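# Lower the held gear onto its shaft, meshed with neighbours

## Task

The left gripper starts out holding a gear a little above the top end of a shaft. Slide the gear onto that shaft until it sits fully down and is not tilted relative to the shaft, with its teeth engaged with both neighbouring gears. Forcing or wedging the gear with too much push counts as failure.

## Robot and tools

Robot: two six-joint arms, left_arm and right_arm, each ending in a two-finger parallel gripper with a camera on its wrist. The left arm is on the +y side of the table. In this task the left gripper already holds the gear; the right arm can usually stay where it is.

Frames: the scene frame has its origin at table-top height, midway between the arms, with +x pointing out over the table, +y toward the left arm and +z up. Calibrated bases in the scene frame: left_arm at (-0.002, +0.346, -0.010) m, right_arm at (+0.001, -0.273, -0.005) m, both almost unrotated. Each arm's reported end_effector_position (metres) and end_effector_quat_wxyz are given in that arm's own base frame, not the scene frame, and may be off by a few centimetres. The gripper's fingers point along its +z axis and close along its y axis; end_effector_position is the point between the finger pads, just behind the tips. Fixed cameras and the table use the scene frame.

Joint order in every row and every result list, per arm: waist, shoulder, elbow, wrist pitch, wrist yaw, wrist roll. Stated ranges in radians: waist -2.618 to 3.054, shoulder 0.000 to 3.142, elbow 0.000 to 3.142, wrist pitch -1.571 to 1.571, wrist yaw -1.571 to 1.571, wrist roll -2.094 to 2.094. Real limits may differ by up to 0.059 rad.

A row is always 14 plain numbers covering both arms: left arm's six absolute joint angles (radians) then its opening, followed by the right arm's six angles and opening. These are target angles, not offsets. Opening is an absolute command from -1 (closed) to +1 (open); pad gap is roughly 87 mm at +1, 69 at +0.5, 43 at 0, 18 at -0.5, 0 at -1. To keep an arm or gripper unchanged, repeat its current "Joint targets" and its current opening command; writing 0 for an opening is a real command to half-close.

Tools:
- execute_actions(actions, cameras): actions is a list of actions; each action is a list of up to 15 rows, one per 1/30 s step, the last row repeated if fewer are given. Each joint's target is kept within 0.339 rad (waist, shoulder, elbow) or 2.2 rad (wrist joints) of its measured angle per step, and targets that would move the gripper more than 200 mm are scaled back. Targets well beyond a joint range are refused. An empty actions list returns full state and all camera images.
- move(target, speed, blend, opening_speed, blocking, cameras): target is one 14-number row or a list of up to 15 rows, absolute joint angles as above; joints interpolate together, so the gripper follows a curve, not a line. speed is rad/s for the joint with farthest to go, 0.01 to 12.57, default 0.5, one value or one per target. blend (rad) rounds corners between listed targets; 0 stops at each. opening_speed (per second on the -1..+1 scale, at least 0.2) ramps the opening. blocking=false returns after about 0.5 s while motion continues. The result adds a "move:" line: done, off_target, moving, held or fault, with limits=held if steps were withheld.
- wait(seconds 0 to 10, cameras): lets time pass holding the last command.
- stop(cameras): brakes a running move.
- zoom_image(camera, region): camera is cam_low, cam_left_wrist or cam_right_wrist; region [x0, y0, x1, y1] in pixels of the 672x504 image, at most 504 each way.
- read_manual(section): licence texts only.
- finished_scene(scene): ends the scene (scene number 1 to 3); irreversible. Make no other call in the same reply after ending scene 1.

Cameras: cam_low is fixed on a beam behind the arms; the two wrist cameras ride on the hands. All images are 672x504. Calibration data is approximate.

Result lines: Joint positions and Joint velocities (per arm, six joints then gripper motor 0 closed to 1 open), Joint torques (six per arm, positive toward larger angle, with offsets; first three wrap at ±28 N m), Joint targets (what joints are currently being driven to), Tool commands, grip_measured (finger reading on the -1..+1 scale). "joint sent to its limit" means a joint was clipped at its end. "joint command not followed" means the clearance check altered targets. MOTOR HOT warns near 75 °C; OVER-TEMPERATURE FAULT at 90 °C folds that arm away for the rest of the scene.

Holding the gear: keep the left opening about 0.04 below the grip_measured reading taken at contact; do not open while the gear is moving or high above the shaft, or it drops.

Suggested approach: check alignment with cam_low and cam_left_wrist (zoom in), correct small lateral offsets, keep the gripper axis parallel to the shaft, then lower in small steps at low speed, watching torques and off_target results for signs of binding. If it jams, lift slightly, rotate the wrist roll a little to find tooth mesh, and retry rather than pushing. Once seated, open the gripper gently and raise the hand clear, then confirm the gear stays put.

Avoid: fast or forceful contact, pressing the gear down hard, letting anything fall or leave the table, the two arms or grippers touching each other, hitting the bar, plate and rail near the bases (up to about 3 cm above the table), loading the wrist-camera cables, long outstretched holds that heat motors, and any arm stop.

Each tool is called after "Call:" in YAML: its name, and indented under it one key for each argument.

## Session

Call:
execute_actions:
  actions: []

Scene clock: 0.00 s.
left_arm: end_effector_position=(+0.2812, -0.1467, +0.1214) grip_measured=-0.521 end_effector_quat_wxyz=(-0.005, +0.857, +0.516, +0.004) | right_arm: end_effector_position=(+0.3825, +0.0000, +0.3604) grip_measured=+0.968 end_effector_quat_wxyz=(+0.707, +0.000, +0.707, +0.000)
Joint positions: left_arm=[-0.618 1.756 1.506 -1.326 -0.011 1.441 0.239] | right_arm=[0 1.047 1.047 0 0 0 0.984]
Joint velocities: within noise
Joint torques (N m): no reading
Motor temperatures (°C): left_arm=[25 29 30 24 22 24 25] | right_arm=[22 32 28 22 25 22 25]
Heat: left arm: 30 °C; right arm: 32 °C.
Joint targets: left_arm=[-0.618 1.747 1.512 -1.331 -0.014 1.441] | right_arm=[-0.001 1.048 1.056 0.003 0.001 0.000]
Tool commands: left_gripper/opening=-1.0 right_gripper/opening=+1.0

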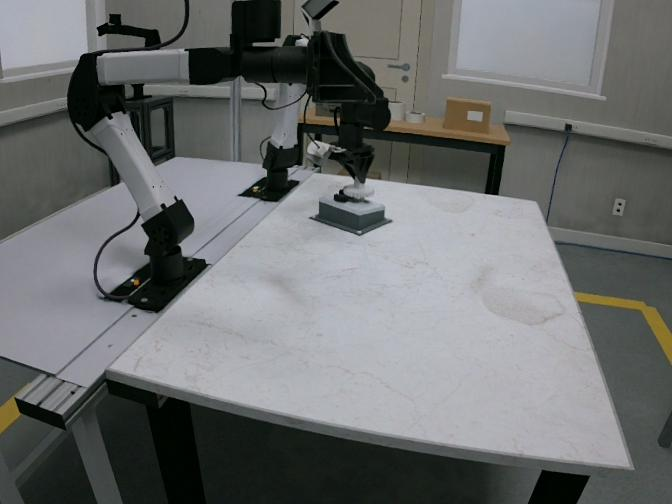

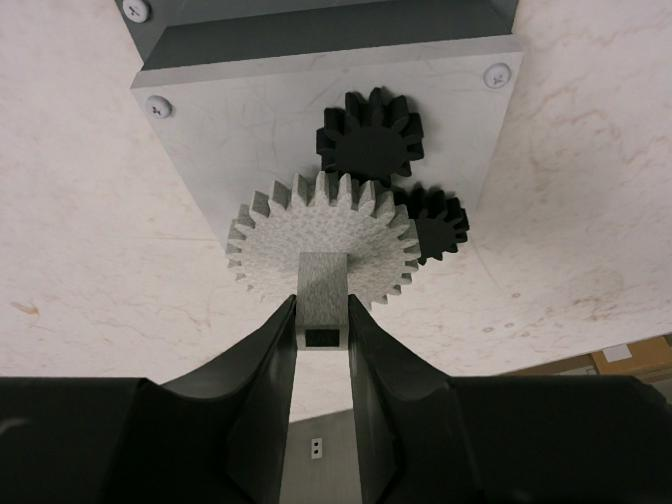

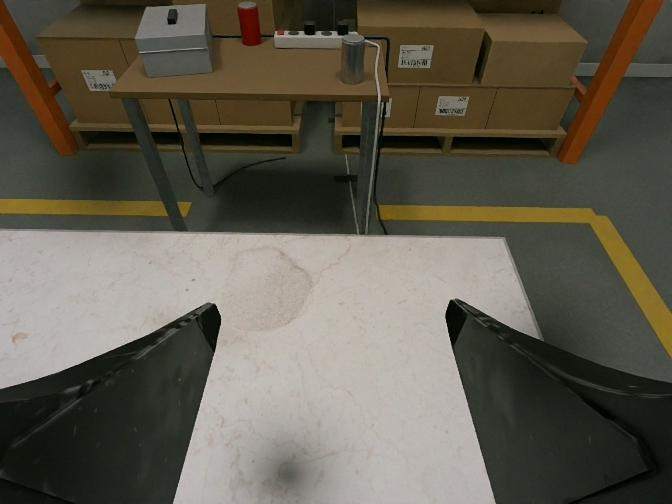

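Call:
move:
  target: [-0.618, 1.775, 1.784, -1.565, -0.014, 1.441, -1, 0.356, 2.34, 1.256, 1.084, -1.215, 1.57, 0]
  speed: 1.3
  cameras: ["cam_left_wrist","cam_right_wrist"]

Call:
zoom_image:
  camera: "cam_right_wrist"
  region: [340, 130, 540, 380]

Call:
zoom_image:
  camera: "cam_right_wrist"
  region: [370, 200, 440, 300]

Call:
zoom_image:
  camera: "cam_left_wrist"
  region: [200, 0, 560, 230]

Call:
zoom_image:
  camera: "cam_left_wrist"
  region: [250, 90, 350, 170]

Call:
zoom_image:
  camera: "cam_right_wrist"
  region: [230, 190, 330, 320]

Scene clock: 2.53 s.
left_arm: end_effector_position=(+0.2823, -0.1475, +0.1856) grip_measured=-0.521 end_effector_quat_wxyz=(+0.012, +0.857, +0.516, +0.011) | right_arm: end_effector_position=(+0.3715, +0.3309, +0.1045) grip_measured=+0.000 end_effector_quat_wxyz=(-0.011, +0.016, +0.713, +0.701)
Joint positions: left_arm=[-0.618 1.756 1.764 -1.547 -0.011 1.441 0.239] | right_arm=[0.36 2.341 1.229 1.061 -1.203 1.561 0.5]
Joint torques (N m): left_arm=[0.01 -5.82 6.83 0.35 -0.05 -0.04] | right_arm=[-0.58 -11.3 7.77 1.77 -0.15 0.04]
Heat: left arm: 30 °C; right arm: 33 °C.
Joint targets: left_arm=[-0.618 1.775 1.784 -1.565 -0.014 1.441] | right_arm=[0.356 2.340 1.256 1.084 -1.215 1.570]
move: done
camera_calibration:
cam_left_wrist: T_world_to_cam=[[-0.890158, 0.453839, -0.0405955, 0.319739], [0.253568, 0.567422, 0.783413, -0.113256], [0.378578, 0.687068, -0.620174, 0.253624], [0, 0, 0, 1]] pos_world=[0.21732, -0.255103, 0.258997]
cam_right_wrist: T_world_to_cam=[[-0.0601872, -0.024668, -0.997882, 0.133926], [-0.66412, -0.745335, 0.0584813, 0.512784], [-0.745199, 0.666234, 0.0284771, 0.197556], [0, 0, 0, 1]] pos_world=[0.495829, 0.253881, 0.0980279]
Images, in order (width x height): cam_left_wrist 672x504, cam_right_wrist 672x504.

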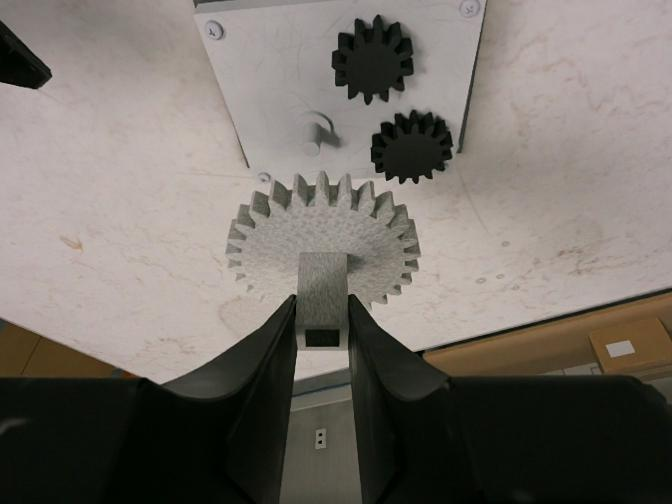

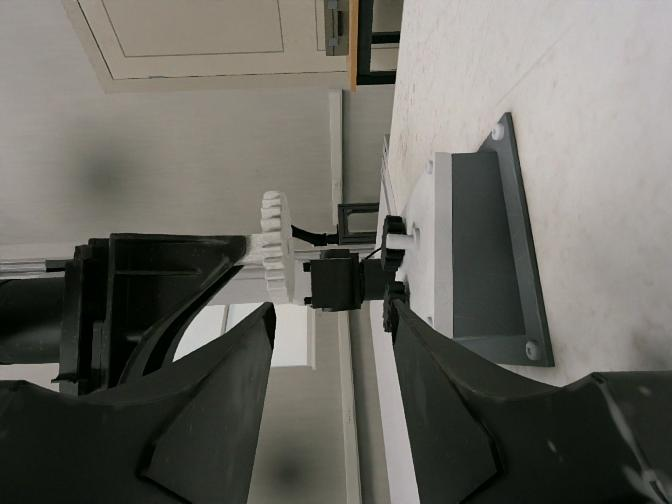

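Scaled by 2.016 from the camera's 672x504 image, which has a finer 960x720 frame.

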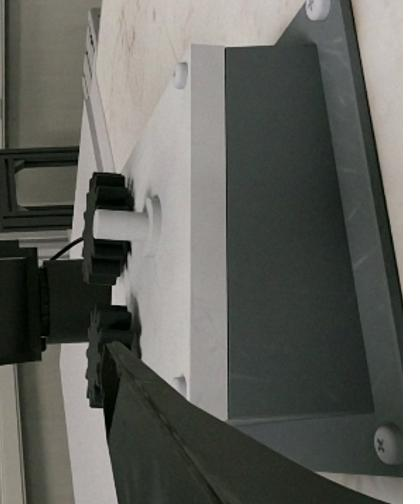

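Scaled by 5.040 from the camera's 672x504 image, which has a finer 960x720 frame.

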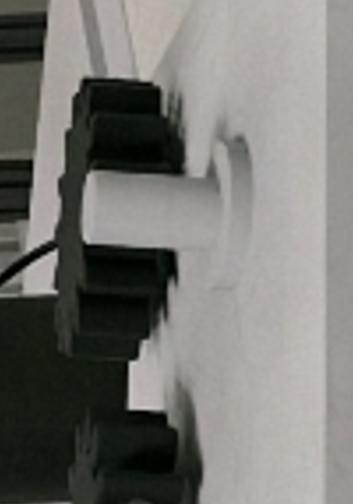

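Scaled by 1.400 from the camera's 672x504 image, which has a finer 960x720 frame.

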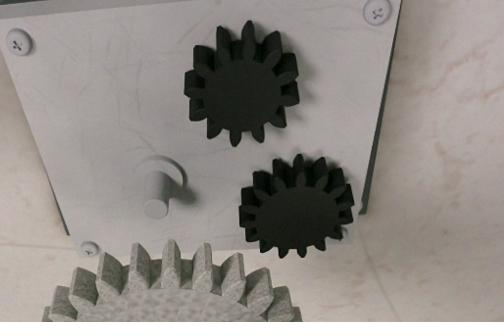

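Scaled by 5.040 from the camera's 672x504 image, which has a finer 960x720 frame.

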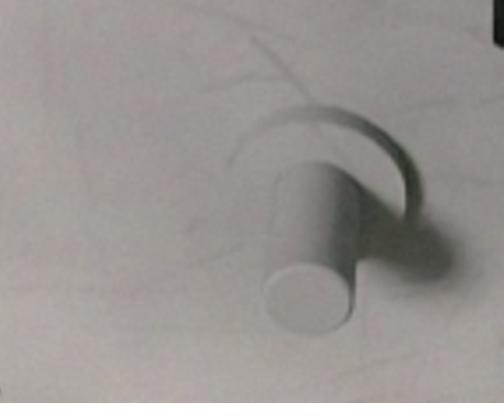

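Scaled by 3.877 from the camera's 672x504 image, which has a finer 960x720 frame.

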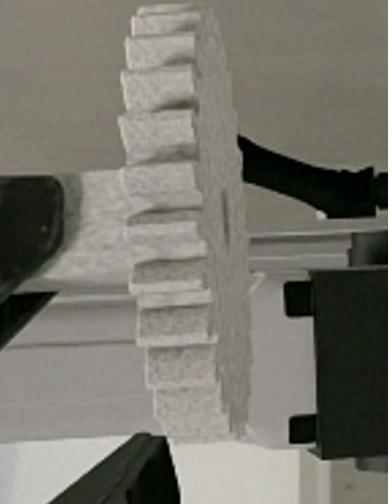

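Call:
zoom_image:
  camera: "cam_left_wrist"
  region: [290, 10, 470, 200]

Call:
zoom_image:
  camera: "cam_left_wrist"
  region: [320, 30, 420, 110]

Call:
zoom_image:
  camera: "cam_left_wrist"
  region: [350, 110, 470, 210]

Scaled by 2.653 from the camera's 672x504 image, which has a finer 960x720 frame.

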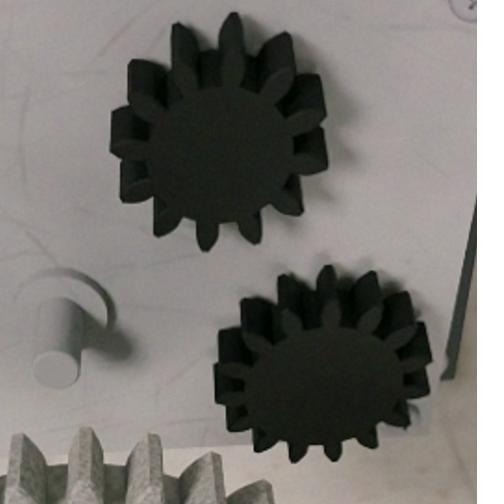

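Scaled by 5.040 from the camera's 672x504 image, which has a finer 960x720 frame.

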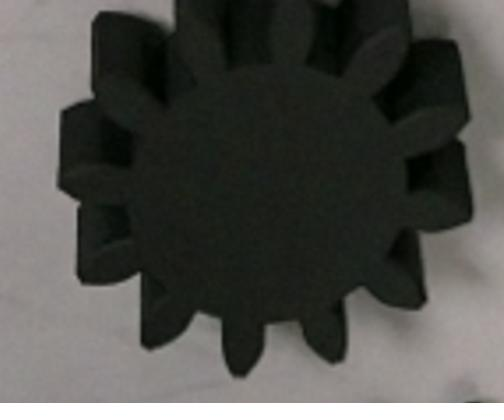

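Scaled by 4.200 from the camera's 672x504 image, which has a finer 960x720 frame.

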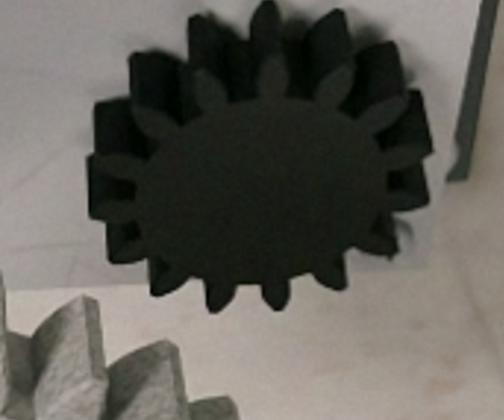

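Call:
move:
  target: [-0.543,1.785,1.5305,-1.327,0.094,1.615,-1,0.356,2.34,1.256,1.084,-1.215,1.57,0]
  speed: 0.35
  cameras: ["cam_left_wrist","cam_right_wrist"]

Call:
zoom_image:
  camera: "cam_right_wrist"
  region: [300, 170, 480, 310]

Call:
zoom_image:
  camera: "cam_left_wrist"
  region: [270, 10, 470, 210]

Scene clock: 9.23 s.
left_arm: end_effector_position=(+0.2922, -0.1477, +0.1210) grip_measured=-0.521 end_effector_quat_wxyz=(+0.021, +0.879, +0.475, -0.038) | right_arm: end_effector_position=(+0.3715, +0.3309, +0.1046) grip_measured=+0.000 end_effector_quat_wxyz=(-0.011, +0.016, +0.713, +0.701)
Joint positions: left_arm=[-0.548 1.773 1.538 -1.337 0.087 1.604 0.239] | right_arm=[0.36 2.341 1.229 1.061 -1.203 1.562 0.5]
Joint torques (N m): left_arm=[0.55 -6.64 4.78 0.56 0.11 0.11] | right_arm=[-0.58 -11.3 7.77 1.72 -0.2 0.02]
Motor temperatures (°C): left_arm=[25 31 31 24 22 24 25] | right_arm=[22 37 30 25 25 22 25]
Heat: left arm: 31 °C; right arm: 37 °C.
Joint targets: left_arm=[-0.543 1.785 1.531 -1.327 0.094 1.615] | right_arm=[0.356 2.340 1.256 1.084 -1.215 1.570]
move: done
camera_calibration:
cam_left_wrist: T_world_to_cam=[[-0.844985, 0.534714, -0.00906843, 0.32102], [0.363906, 0.587325, 0.722926, -0.0870469], [0.391885, 0.607562, -0.690865, 0.202852], [0, 0, 0, 1]] pos_world=[0.223439, -0.243774, 0.205983]
cam_right_wrist: T_world_to_cam=[[-0.0606106, -0.0245754, -0.997859, 0.134104], [-0.663824, -0.745583, 0.0586834, 0.512614], [-0.745429, 0.66596, 0.0288764, 0.197626], [0, 0, 0, 1]] pos_world=[0.495729, 0.253881, 0.0980285]
Images, in order (width x height): cam_left_wrist 672x504, cam_right_wrist 672x504.

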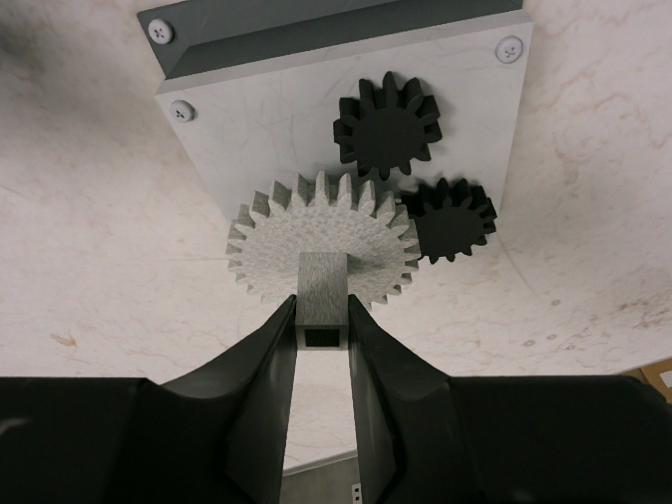

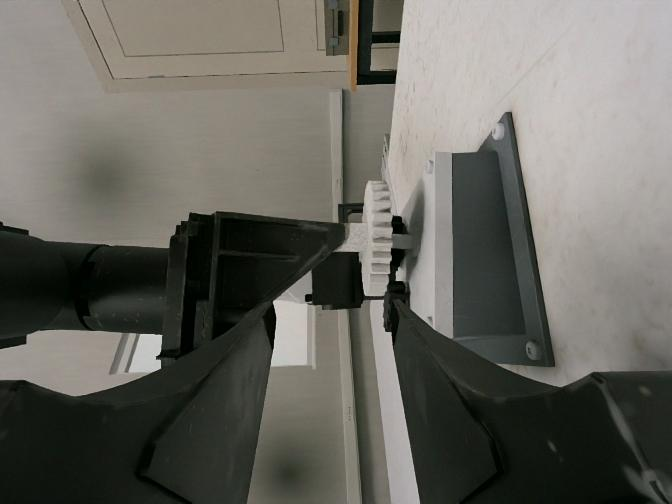

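Scaled by 2.800 from the camera's 672x504 image, which has a finer 960x720 frame.

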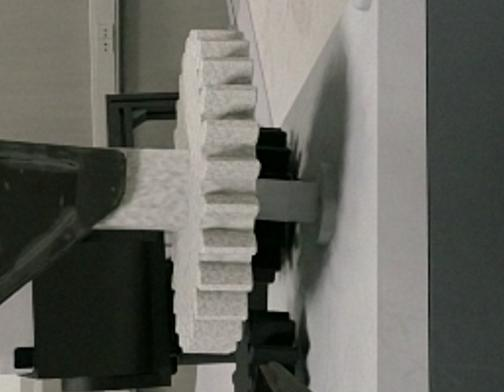

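Scaled by 2.520 from the camera's 672x504 image, which has a finer 960x720 frame.

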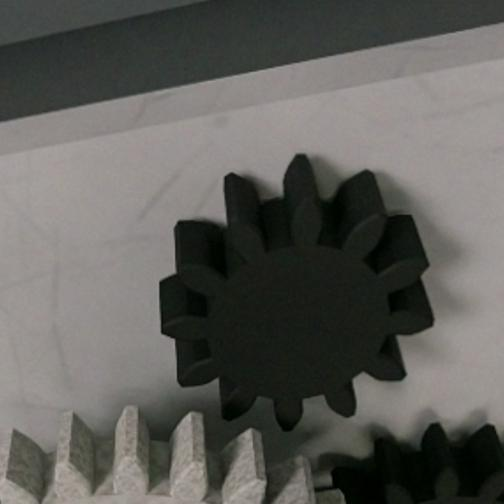

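Call:
zoom_image:
  camera: "cam_right_wrist"
  region: [350, 175, 430, 240]

Call:
zoom_image:
  camera: "cam_right_wrist"
  region: [350, 235, 430, 300]

Call:
zoom_image:
  camera: "cam_left_wrist"
  region: [330, 90, 450, 190]

Call:
zoom_image:
  camera: "cam_left_wrist"
  region: [400, 165, 510, 275]

Call:
zoom_image:
  camera: "cam_left_wrist"
  region: [260, 160, 400, 270]

Scaled by 6.300 from the camera's 672x504 image, which has a finer 960x720 frame.

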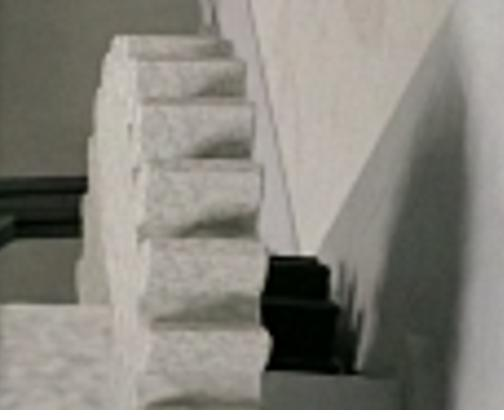

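Scaled by 6.300 from the camera's 672x504 image, which has a finer 960x720 frame.

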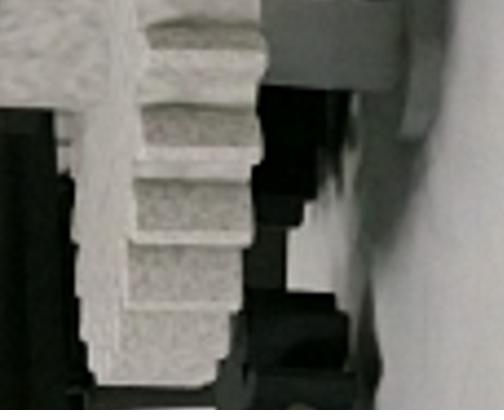

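Scaled by 4.200 from the camera's 672x504 image, which has a finer 960x720 frame.

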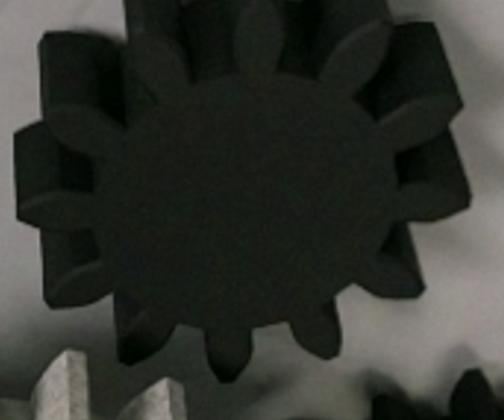

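Scaled by 4.582 from the camera's 672x504 image, which has a finer 960x720 frame.

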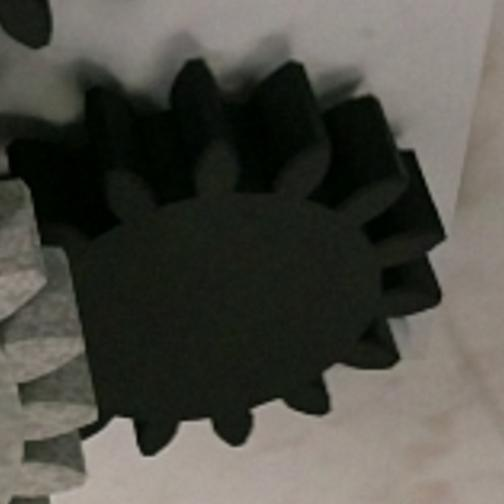

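Scaled by 3.600 from the camera's 672x504 image, which has a finer 960x720 frame.

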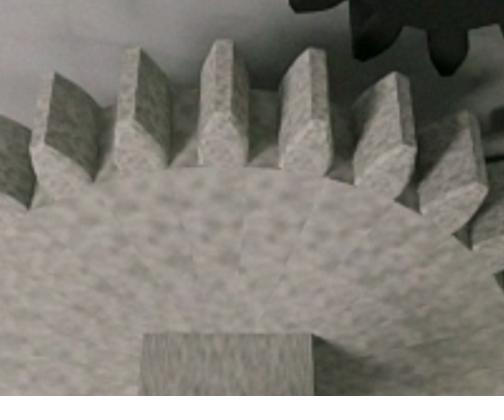

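Call:
move:
  target: [-0.543,1.738,1.524,-1.318,0.105,1.584,-1,0.356,2.34,1.256,1.084,-1.215,1.57,0]
  speed: 0.1
  cameras: ["cam_left_wrist","cam_right_wrist"]

Call:
zoom_image:
  camera: "cam_right_wrist"
  region: [350, 175, 430, 240]

Call:
zoom_image:
  camera: "cam_right_wrist"
  region: [350, 235, 430, 300]

Call:
zoom_image:
  camera: "cam_left_wrist"
  region: [310, 70, 510, 270]

Scene clock: 14.20 s.
left_arm: end_effector_position=(+0.2918, -0.1496, +0.1195) grip_measured=-0.521 end_effector_quat_wxyz=(+0.026, +0.877, +0.479, -0.041) | right_arm: end_effector_position=(+0.3715, +0.3309, +0.1046) grip_measured=+0.000 end_effector_quat_wxyz=(-0.011, +0.016, +0.713, +0.701)
Joint positions: left_arm=[-0.548 1.773 1.533 -1.327 0.097 1.593 0.239] | right_arm=[0.36 2.341 1.229 1.061 -1.203 1.562 0.5]
Joint torques (N m): left_arm=[0.57 -10.44 4.67 0.56 0.11 -0.15] | right_arm=[-0.58 -11.3 7.77 1.72 -0.2 0.02]
Heat: left arm: 32 °C; right arm: 40 °C.
Joint targets: left_arm=[-0.543 1.738 1.524 -1.318 0.105 1.584] | right_arm=[0.356 2.340 1.256 1.084 -1.215 1.570]
move: done
camera_calibration:
cam_left_wrist: T_world_to_cam=[[-0.850477, 0.525863, -0.0124963, 0.322371], [0.35976, 0.598842, 0.715515, -0.0808243], [0.383746, 0.604034, -0.698486, 0.205905], [0, 0, 0, 1]] pos_world=[0.224232, -0.245496, 0.205681]
cam_right_wrist: T_world_to_cam=[[-0.0606106, -0.0245754, -0.997859, 0.134104], [-0.663824, -0.745583, 0.0586834, 0.512614], [-0.745429, 0.66596, 0.0288764, 0.197626], [0, 0, 0, 1]] pos_world=[0.495729, 0.253881, 0.0980285]
Images, in order (width x height): cam_left_wrist 672x504, cam_right_wrist 672x504.

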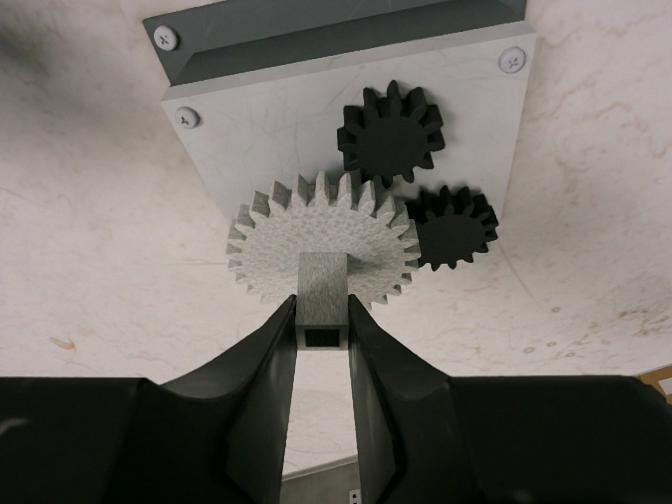

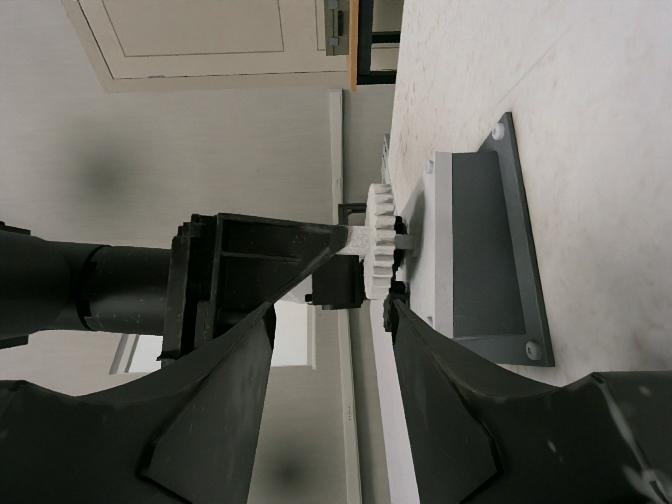

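Scaled by 6.300 from the camera's 672x504 image, which has a finer 960x720 frame.

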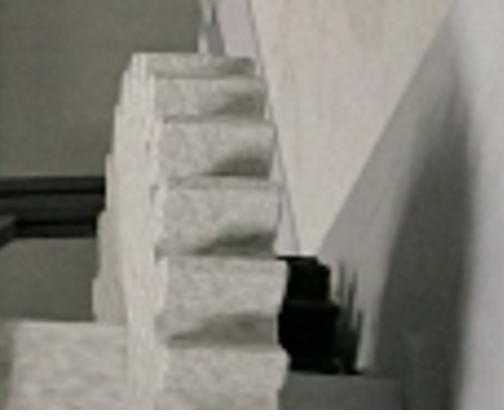

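Scaled by 6.300 from the camera's 672x504 image, which has a finer 960x720 frame.

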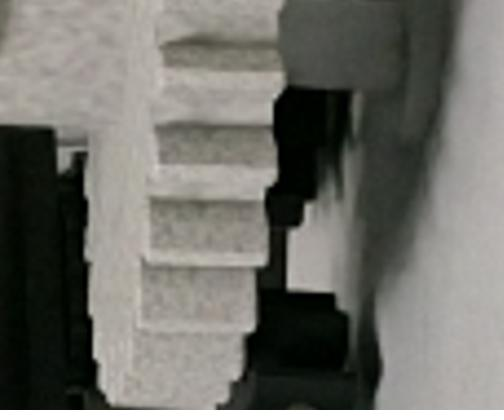

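Scaled by 2.520 from the camera's 672x504 image, which has a finer 960x720 frame.

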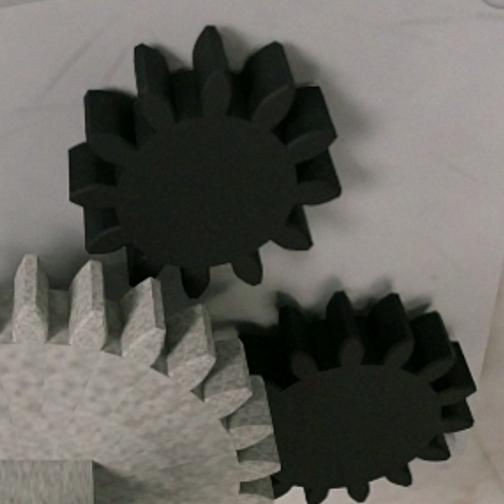

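Call:
move:
  target: [-0.545,1.730,1.504,-1.303,0.105,1.584,-1,0.356,2.34,1.256,1.084,-1.215,1.57,0]
  speed: 0.05

Scene clock: 15.60 s.
left_arm: end_effector_position=(+0.2910, -0.1493, +0.1185) grip_measured=-0.521 end_effector_quat_wxyz=(+0.030, +0.876, +0.479, -0.040) | right_arm: end_effector_position=(+0.3715, +0.3309, +0.1046) grip_measured=+0.000 end_effector_quat_wxyz=(-0.011, +0.016, +0.713, +0.701)
Joint positions: left_arm=[-0.548 1.761 1.515 -1.313 0.098 1.593 0.239] | right_arm=[0.36 2.341 1.229 1.061 -1.203 1.562 0.5]
Joint torques (N m): left_arm=[0.38 -10 4.51 0.57 0.11 -0.14] | right_arm=[-0.59 -11.3 7.76 1.72 -0.2 0.02]
Heat: left arm: 33 °C; right arm: 41 °C.
Joint targets: left_arm=[-0.545 1.730 1.504 -1.303 0.105 1.584] | right_arm=[0.356 2.340 1.256 1.084 -1.215 1.570]
move: done

Call:
move:
  target: [-0.545,1.782,1.499,-1.293,0.105,1.584,-1,0.356,2.34,1.256,1.084,-1.215,1.57,0]
  speed: 0.08
  cameras: ["cam_right_wrist"]

Call:
zoom_image:
  camera: "cam_right_wrist"
  region: [340, 175, 440, 305]

Scene clock: 16.70 s.
left_arm: end_effector_position=(+0.2911, -0.1494, +0.1183) grip_measured=-0.521 end_effector_quat_wxyz=(+0.030, +0.876, +0.479, -0.039) | right_arm: end_effector_position=(+0.3715, +0.3309, +0.1046) grip_measured=+0.000 end_effector_quat_wxyz=(-0.011, +0.016, +0.713, +0.701)
Joint positions: left_arm=[-0.548 1.761 1.514 -1.311 0.098 1.591 0.239] | right_arm=[0.36 2.341 1.229 1.061 -1.203 1.562 0.5]
Joint torques (N m): left_arm=[0.36 -5.83 4.18 0.65 0.11 -0.12] | right_arm=[-0.58 -11.3 7.77 1.73 -0.2 0.02]
Motor temperatures (°C): left_arm=[25 33 32 24 22 24 25] | right_arm=[22 42 31 26 25 22 25]
Heat: left arm: 33 °C; right arm: 42 °C.
Joint targets: left_arm=[-0.545 1.782 1.499 -1.293 0.105 1.584] | right_arm=[0.356 2.340 1.256 1.084 -1.215 1.570]
move: done
camera_calibration:
cam_right_wrist: T_world_to_cam=[[-0.0606106, -0.0245754, -0.997859, 0.134104], [-0.663824, -0.745583, 0.0586834, 0.512614], [-0.745429, 0.66596, 0.0288764, 0.197626], [0, 0, 0, 1]] pos_world=[0.495729, 0.253881, 0.0980285]
Images, in order (width x height): cam_right_wrist 672x504.

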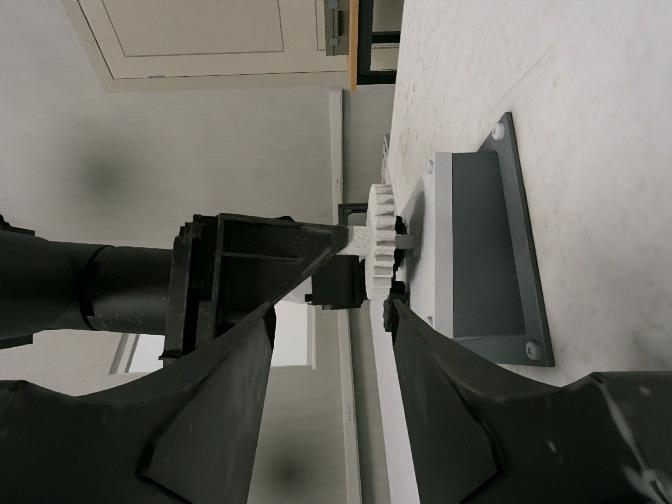

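Scaled by 3.877 from the camera's 672x504 image, which has a finer 960x720 frame.

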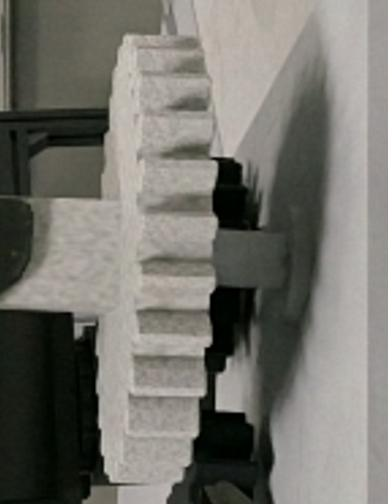

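Call:
move:
  target: [-0.546,1.797,1.51,-1.302,0.105,1.584,-1,0.356,2.34,1.256,1.084,-1.215,1.57,0]
  speed: 0.06

Scene clock: 17.57 s.
left_arm: end_effector_position=(+0.2910, -0.1493, +0.1181) grip_measured=-0.521 end_effector_quat_wxyz=(+0.030, +0.876, +0.480, -0.040) | right_arm: end_effector_position=(+0.3715, +0.3309, +0.1046) grip_measured=+0.000 end_effector_quat_wxyz=(-0.011, +0.016, +0.713, +0.701)
Joint positions: left_arm=[-0.548 1.762 1.514 -1.311 0.098 1.59 0.239] | right_arm=[0.36 2.341 1.229 1.061 -1.203 1.562 0.5]
Joint torques (N m): left_arm=[0.28 -4.7 5.04 0.57 0.11 -0.11] | right_arm=[-0.58 -11.3 7.77 1.72 -0.2 0.02]
Heat: left arm: 33 °C; right arm: 42 °C.
Joint targets: left_arm=[-0.546 1.797 1.510 -1.302 0.105 1.584] | right_arm=[0.356 2.340 1.256 1.084 -1.215 1.570]
move: done

Call:
move:
  target: [-0.546,1.804,1.51,-1.302,0.105,1.584,-1,0.356,2.34,1.256,1.084,-1.215,1.57,0]
  speed: 0.06

Scene clock: 18.37 s.
left_arm: end_effector_position=(+0.2910, -0.1493, +0.1179) grip_measured=-0.521 end_effector_quat_wxyz=(+0.029, +0.876, +0.480, -0.040) | right_arm: end_effector_position=(+0.3715, +0.3309, +0.1046) grip_measured=+0.000 end_effector_quat_wxyz=(-0.011, +0.016, +0.713, +0.701)
Joint positions: left_arm=[-0.548 1.763 1.514 -1.311 0.098 1.59 0.239] | right_arm=[0.36 2.341 1.229 1.061 -1.203 1.562 0.5]
Joint torques (N m): left_arm=[0.28 -4.18 5.05 0.57 0.11 -0.11] | right_arm=[-0.58 -11.32 7.77 1.72 -0.2 0.02]
Heat: left arm: 33 °C; right arm: 42 °C.
Joint targets: left_arm=[-0.546 1.804 1.510 -1.302 0.105 1.584] | right_arm=[0.356 2.340 1.256 1.084 -1.215 1.570]
move: off_target (left_arm); left_arm: the shoulder is farthest, 0.041 rad from its target

Call:
wait:
  seconds: 0
  cameras: ["cam_left_wrist","cam_right_wrist"]

Call:
zoom_image:
  camera: "cam_left_wrist"
  region: [310, 70, 510, 270]

Call:
zoom_image:
  camera: "cam_right_wrist"
  region: [350, 175, 430, 240]

Call:
zoom_image:
  camera: "cam_right_wrist"
  region: [350, 235, 430, 300]

Scene clock: 18.80 s.
left_arm: end_effector_position=(+0.2910, -0.1493, +0.1179) grip_measured=-0.521 end_effector_quat_wxyz=(+0.029, +0.876, +0.480, -0.040) | right_arm: end_effector_position=(+0.3715, +0.3309, +0.1046) grip_measured=+0.000 end_effector_quat_wxyz=(-0.011, +0.016, +0.713, +0.701)
Joint positions: left_arm=[-0.548 1.763 1.514 -1.311 0.098 1.59 0.239] | right_arm=[0.36 2.341 1.229 1.061 -1.203 1.562 0.5]
Joint torques (N m): left_arm=[0.28 -4.16 5.04 0.56 0.11 -0.11] | right_arm=[-0.59 -11.3 7.76 1.72 -0.2 0.02]
Heat: left arm: 33 °C; right arm: 43 °C.
Joint targets: left_arm=[-0.546 1.804 1.510 -1.302 0.105 1.584] | right_arm=[0.356 2.340 1.256 1.084 -1.215 1.570]
Tool commands: left_gripper/opening=-1.0 right_gripper/opening=+0.0
camera_calibration:
cam_left_wrist: T_world_to_cam=[[-0.852173, 0.522874, -0.0200984, 0.32244], [0.353351, 0.603367, 0.714906, -0.0769418], [0.385932, 0.602122, -0.698932, 0.203999], [0, 0, 0, 1]] pos_world=[0.223232, -0.245003, 0.204068]
cam_right_wrist: T_world_to_cam=[[-0.0606106, -0.0245754, -0.997859, 0.134104], [-0.663824, -0.745583, 0.0586834, 0.512614], [-0.745429, 0.66596, 0.0288764, 0.197626], [0, 0, 0, 1]] pos_world=[0.495729, 0.253881, 0.0980285]
Images, in order (width x height): cam_left_wrist 672x504, cam_right_wrist 672x504.

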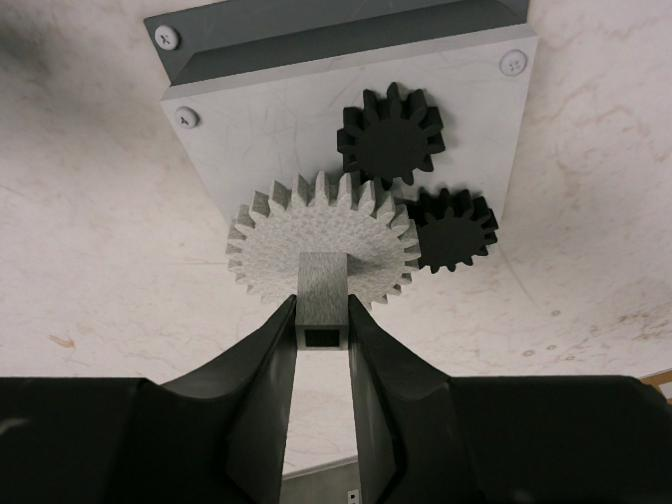

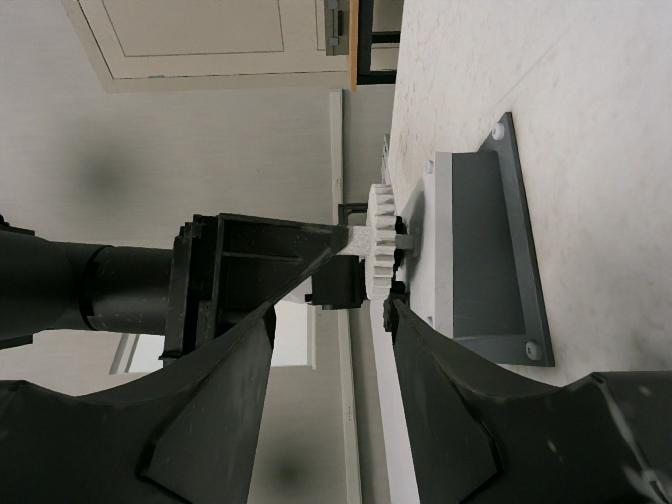

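Scaled by 2.520 from the camera's 672x504 image, which has a finer 960x720 frame.

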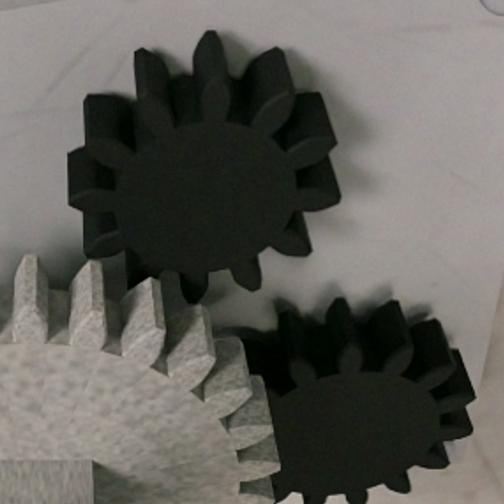

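Scaled by 6.300 from the camera's 672x504 image, which has a finer 960x720 frame.

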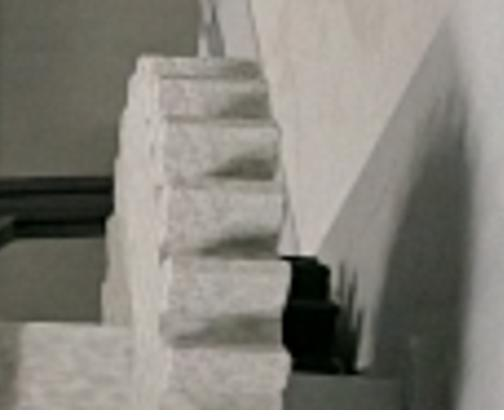

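Scaled by 6.300 from the camera's 672x504 image, which has a finer 960x720 frame.

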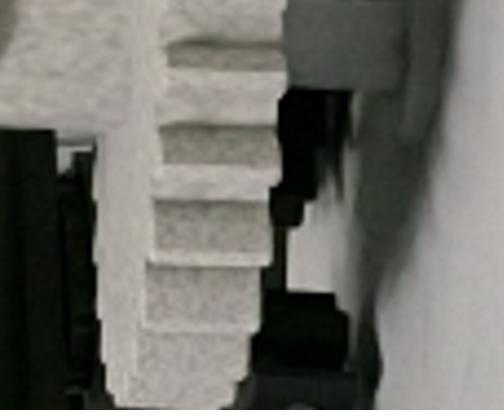

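Call:
move:
  target: [-0.546,1.79,1.537,-1.332,0.105,1.584,-1,0.356,2.34,1.256,1.084,-1.215,1.57,0]
  speed: 0.06

Scene clock: 19.83 s.
left_arm: end_effector_position=(+0.2912, -0.1494, +0.1185) grip_measured=-0.521 end_effector_quat_wxyz=(+0.028, +0.876, +0.480, -0.041) | right_arm: end_effector_position=(+0.3715, +0.3309, +0.1046) grip_measured=+0.000 end_effector_quat_wxyz=(-0.011, +0.016, +0.713, +0.701)
Joint positions: left_arm=[-0.548 1.767 1.522 -1.319 0.098 1.59 0.239] | right_arm=[0.36 2.341 1.229 1.061 -1.203 1.562 0.5]
Joint torques (N m): left_arm=[0.28 -5.74 6.54 0.34 0.11 -0.11] | right_arm=[-0.58 -11.3 7.77 1.72 -0.2 0.02]
Heat: left arm: 33 °C; right arm: 43 °C.
Joint targets: left_arm=[-0.546 1.790 1.537 -1.332 0.105 1.584] | right_arm=[0.356 2.340 1.256 1.084 -1.215 1.570]
move: done

Call:
move:
  target: [-0.546,1.797,1.548,-1.335,0.105,1.584,-1,0.356,2.34,1.256,1.084,-1.215,1.57,0]
  speed: 0.06

Scene clock: 20.67 s.
left_arm: end_effector_position=(+0.2914, -0.1495, +0.1186) grip_measured=-0.521 end_effector_quat_wxyz=(+0.025, +0.876, +0.480, -0.042) | right_arm: end_effector_position=(+0.3715, +0.3309, +0.1046) grip_measured=+0.000 end_effector_quat_wxyz=(-0.011, +0.016, +0.713, +0.701)
Joint positions: left_arm=[-0.548 1.775 1.532 -1.327 0.098 1.59 0.239] | right_arm=[0.36 2.341 1.229 1.061 -1.203 1.562 0.5]
Joint torques (N m): left_arm=[0.28 -5.83 6.63 0.38 0.11 -0.11] | right_arm=[-0.58 -11.3 7.77 1.72 -0.19 0.02]
Heat: left arm: 33 °C; right arm: 43 °C.
Joint targets: left_arm=[-0.546 1.797 1.548 -1.335 0.105 1.584] | right_arm=[0.356 2.340 1.256 1.084 -1.215 1.570]
move: done

Call:
move:
  target: [-0.547,1.797,1.55,-1.313,0.105,1.584,-1,0.356,2.34,1.256,1.084,-1.215,1.57,0]
  speed: 0.06
  cameras: ["cam_left_wrist","cam_right_wrist"]

Call:
zoom_image:
  camera: "cam_left_wrist"
  region: [310, 70, 510, 270]

Call:
zoom_image:
  camera: "cam_right_wrist"
  region: [350, 175, 430, 240]

Call:
zoom_image:
  camera: "cam_right_wrist"
  region: [350, 235, 430, 300]

Scene clock: 21.73 s.
left_arm: end_effector_position=(+0.2914, -0.1495, +0.1186) grip_measured=-0.521 end_effector_quat_wxyz=(+0.025, +0.876, +0.480, -0.042) | right_arm: end_effector_position=(+0.3715, +0.3309, +0.1046) grip_measured=+0.000 end_effector_quat_wxyz=(-0.011, +0.016, +0.713, +0.701)
Joint positions: left_arm=[-0.548 1.775 1.532 -1.327 0.098 1.59 0.239] | right_arm=[0.36 2.341 1.229 1.061 -1.203 1.562 0.5]
Joint torques (N m): left_arm=[0.17 -5.85 6.79 0.59 0.11 -0.11] | right_arm=[-0.58 -11.3 7.77 1.72 -0.2 0.02]
Heat: left arm: 33 °C; right arm: 44 °C.
Joint targets: left_arm=[-0.547 1.797 1.550 -1.313 0.105 1.584] | right_arm=[0.356 2.340 1.256 1.084 -1.215 1.570]
move: done
camera_calibration:
cam_left_wrist: T_world_to_cam=[[-0.852301, 0.522973, -0.00905099, 0.321545], [0.360086, 0.599216, 0.715038, -0.0800517], [0.379369, 0.606168, -0.699027, 0.207055], [0, 0, 0, 1]] pos_world=[0.224328, -0.245701, 0.204887]
cam_right_wrist: T_world_to_cam=[[-0.0606106, -0.0245754, -0.997859, 0.134104], [-0.663824, -0.745583, 0.0586834, 0.512614], [-0.745429, 0.66596, 0.0288764, 0.197626], [0, 0, 0, 1]] pos_world=[0.495729, 0.253881, 0.0980285]
Images, in order (width x height): cam_left_wrist 672x504, cam_right_wrist 672x504.

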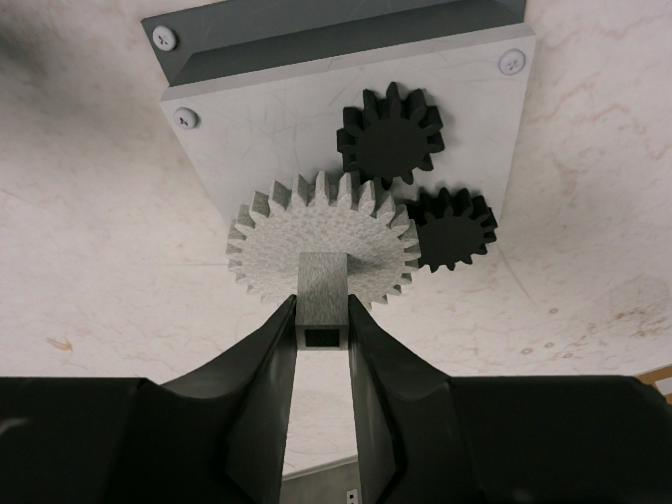

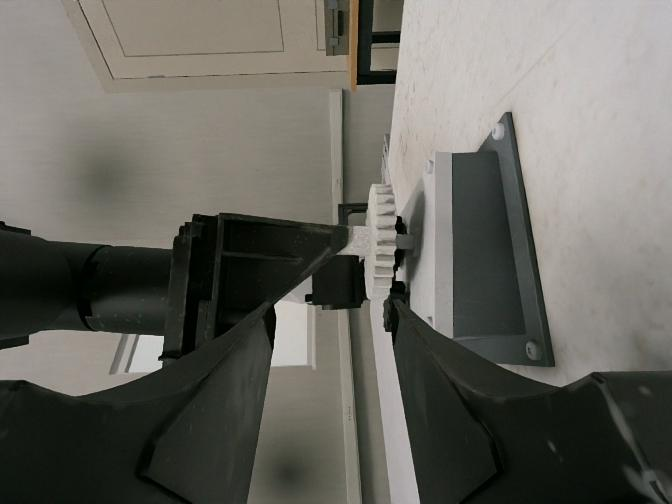

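Scaled by 2.520 from the camera's 672x504 image, which has a finer 960x720 frame.

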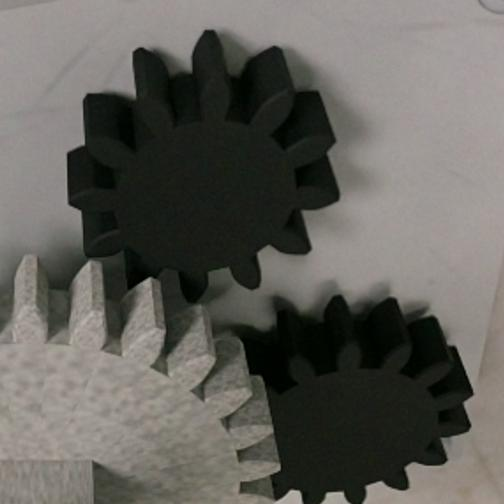

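Scaled by 6.300 from the camera's 672x504 image, which has a finer 960x720 frame.

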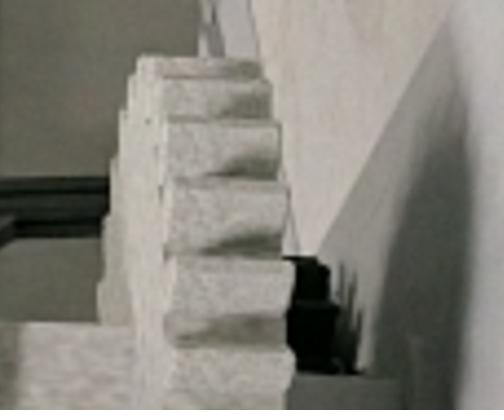

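Scaled by 6.300 from the camera's 672x504 image, which has a finer 960x720 frame.

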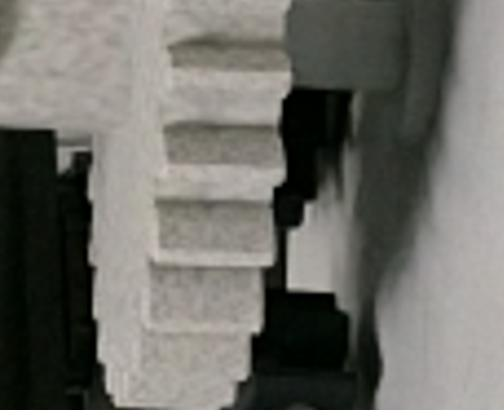

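Call:
move:
  target: [-0.547,1.796,1.557,-1.309,0.105,1.584,-1,0.356,2.34,1.256,1.084,-1.215,1.57,0]
  speed: 0.06

Scene clock: 22.60 s.
left_arm: end_effector_position=(+0.2934, -0.1508, +0.1172) grip_measured=-0.521 end_effector_quat_wxyz=(+0.026, +0.876, +0.480, -0.042) | right_arm: end_effector_position=(+0.3715, +0.3309, +0.1046) grip_measured=+0.000 end_effector_quat_wxyz=(-0.011, +0.016, +0.713, +0.701)
Joint positions: left_arm=[-0.548 1.781 1.534 -1.32 0.099 1.59 0.239] | right_arm=[0.36 2.341 1.229 1.061 -1.203 1.562 0.5]
Joint torques (N m): left_arm=[0.17 -6.45 7.21 0.56 0.11 -0.11] | right_arm=[-0.57 -11.32 7.77 1.72 -0.2 0.02]
Heat: left arm: 33 °C; right arm: 44 °C.
Joint targets: left_arm=[-0.547 1.796 1.557 -1.309 0.105 1.584] | right_arm=[0.356 2.340 1.256 1.084 -1.215 1.570]
move: done

Call:
wait:
  seconds: 0
  cameras: ["cam_left_wrist","cam_right_wrist"]

Call:
zoom_image:
  camera: "cam_left_wrist"
  region: [310, 70, 510, 270]

Call:
zoom_image:
  camera: "cam_right_wrist"
  region: [350, 175, 430, 240]

Call:
zoom_image:
  camera: "cam_right_wrist"
  region: [350, 235, 430, 300]

Scene clock: 22.80 s.
left_arm: end_effector_position=(+0.2934, -0.1508, +0.1172) grip_measured=-0.521 end_effector_quat_wxyz=(+0.026, +0.876, +0.480, -0.042) | right_arm: end_effector_position=(+0.3715, +0.3309, +0.1046) grip_measured=+0.000 end_effector_quat_wxyz=(-0.011, +0.016, +0.713, +0.701)
Joint positions: left_arm=[-0.548 1.781 1.534 -1.32 0.099 1.59 0.239] | right_arm=[0.36 2.341 1.229 1.061 -1.203 1.562 0.5]
Joint torques (N m): left_arm=[0.18 -6.46 7.21 0.56 0.11 -0.11] | right_arm=[-0.57 -11.3 7.76 1.72 -0.2 0.02]
Heat: left arm: 34 °C; right arm: 44 °C.
Joint targets: left_arm=[-0.547 1.796 1.557 -1.309 0.105 1.584] | right_arm=[0.356 2.340 1.256 1.084 -1.215 1.570]
Tool commands: left_gripper/opening=-1.0 right_gripper/opening=+0.0
camera_calibration:
cam_left_wrist: T_world_to_cam=[[-0.852253, 0.52298, -0.0125113, 0.324423], [0.35814, 0.600728, 0.714746, -0.0781986], [0.381314, 0.604664, -0.699272, 0.205257], [0, 0, 0, 1]] pos_world=[0.226229, -0.246802, 0.203481]
cam_right_wrist: T_world_to_cam=[[-0.0606106, -0.0245754, -0.997859, 0.134104], [-0.663824, -0.745583, 0.0586834, 0.512614], [-0.745429, 0.66596, 0.0288764, 0.197626], [0, 0, 0, 1]] pos_world=[0.495729, 0.253881, 0.0980285]
Images, in order (width x height): cam_left_wrist 672x504, cam_right_wrist 672x504.

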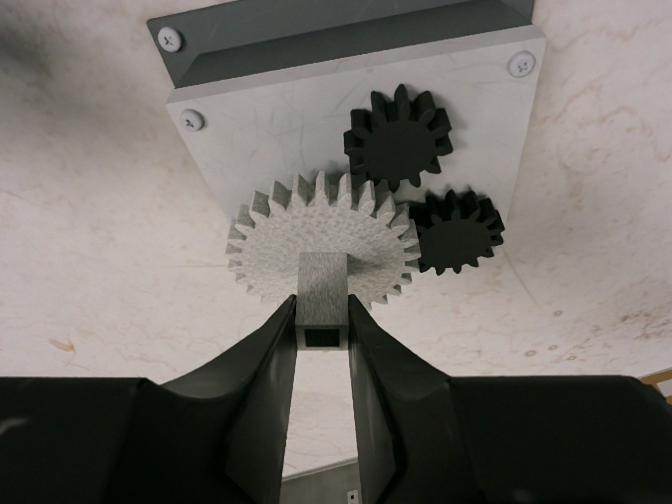

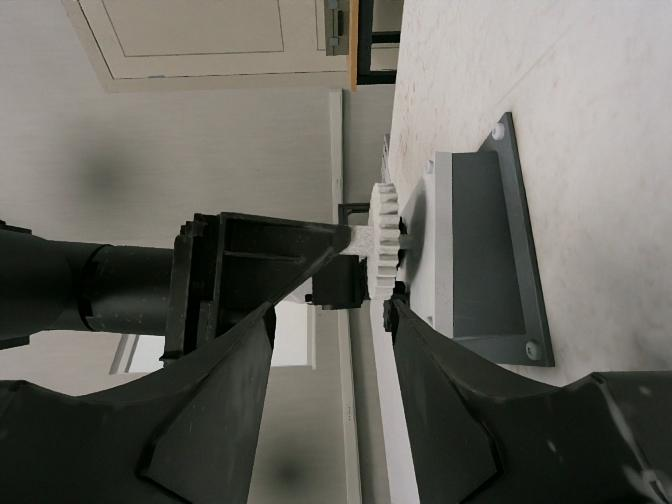

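Scaled by 2.520 from the camera's 672x504 image, which has a finer 960x720 frame.

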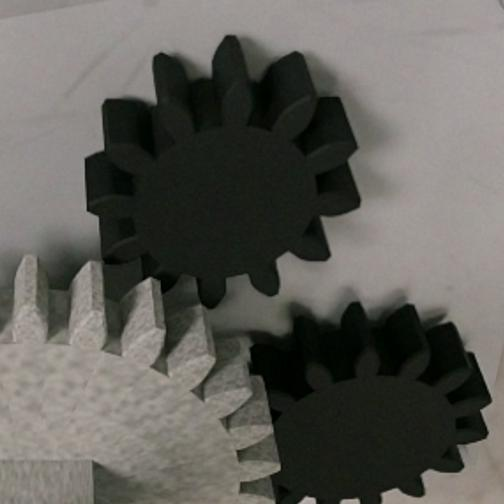

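Scaled by 6.300 from the camera's 672x504 image, which has a finer 960x720 frame.

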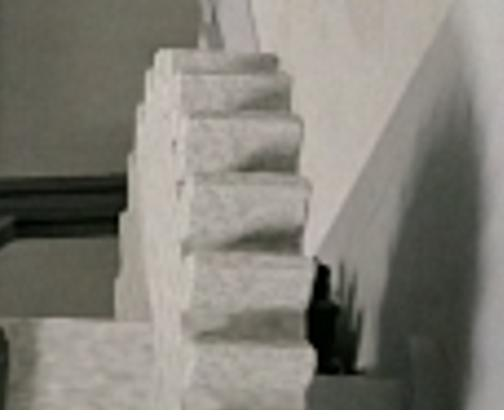

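Scaled by 6.300 from the camera's 672x504 image, which has a finer 960x720 frame.

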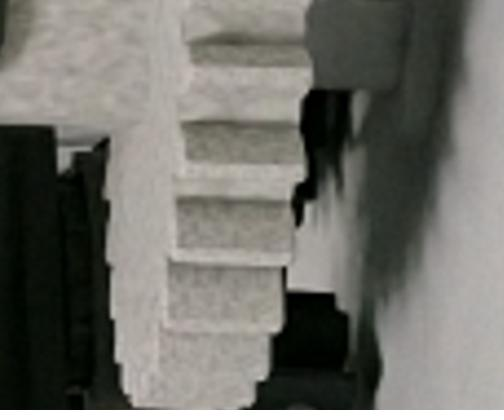

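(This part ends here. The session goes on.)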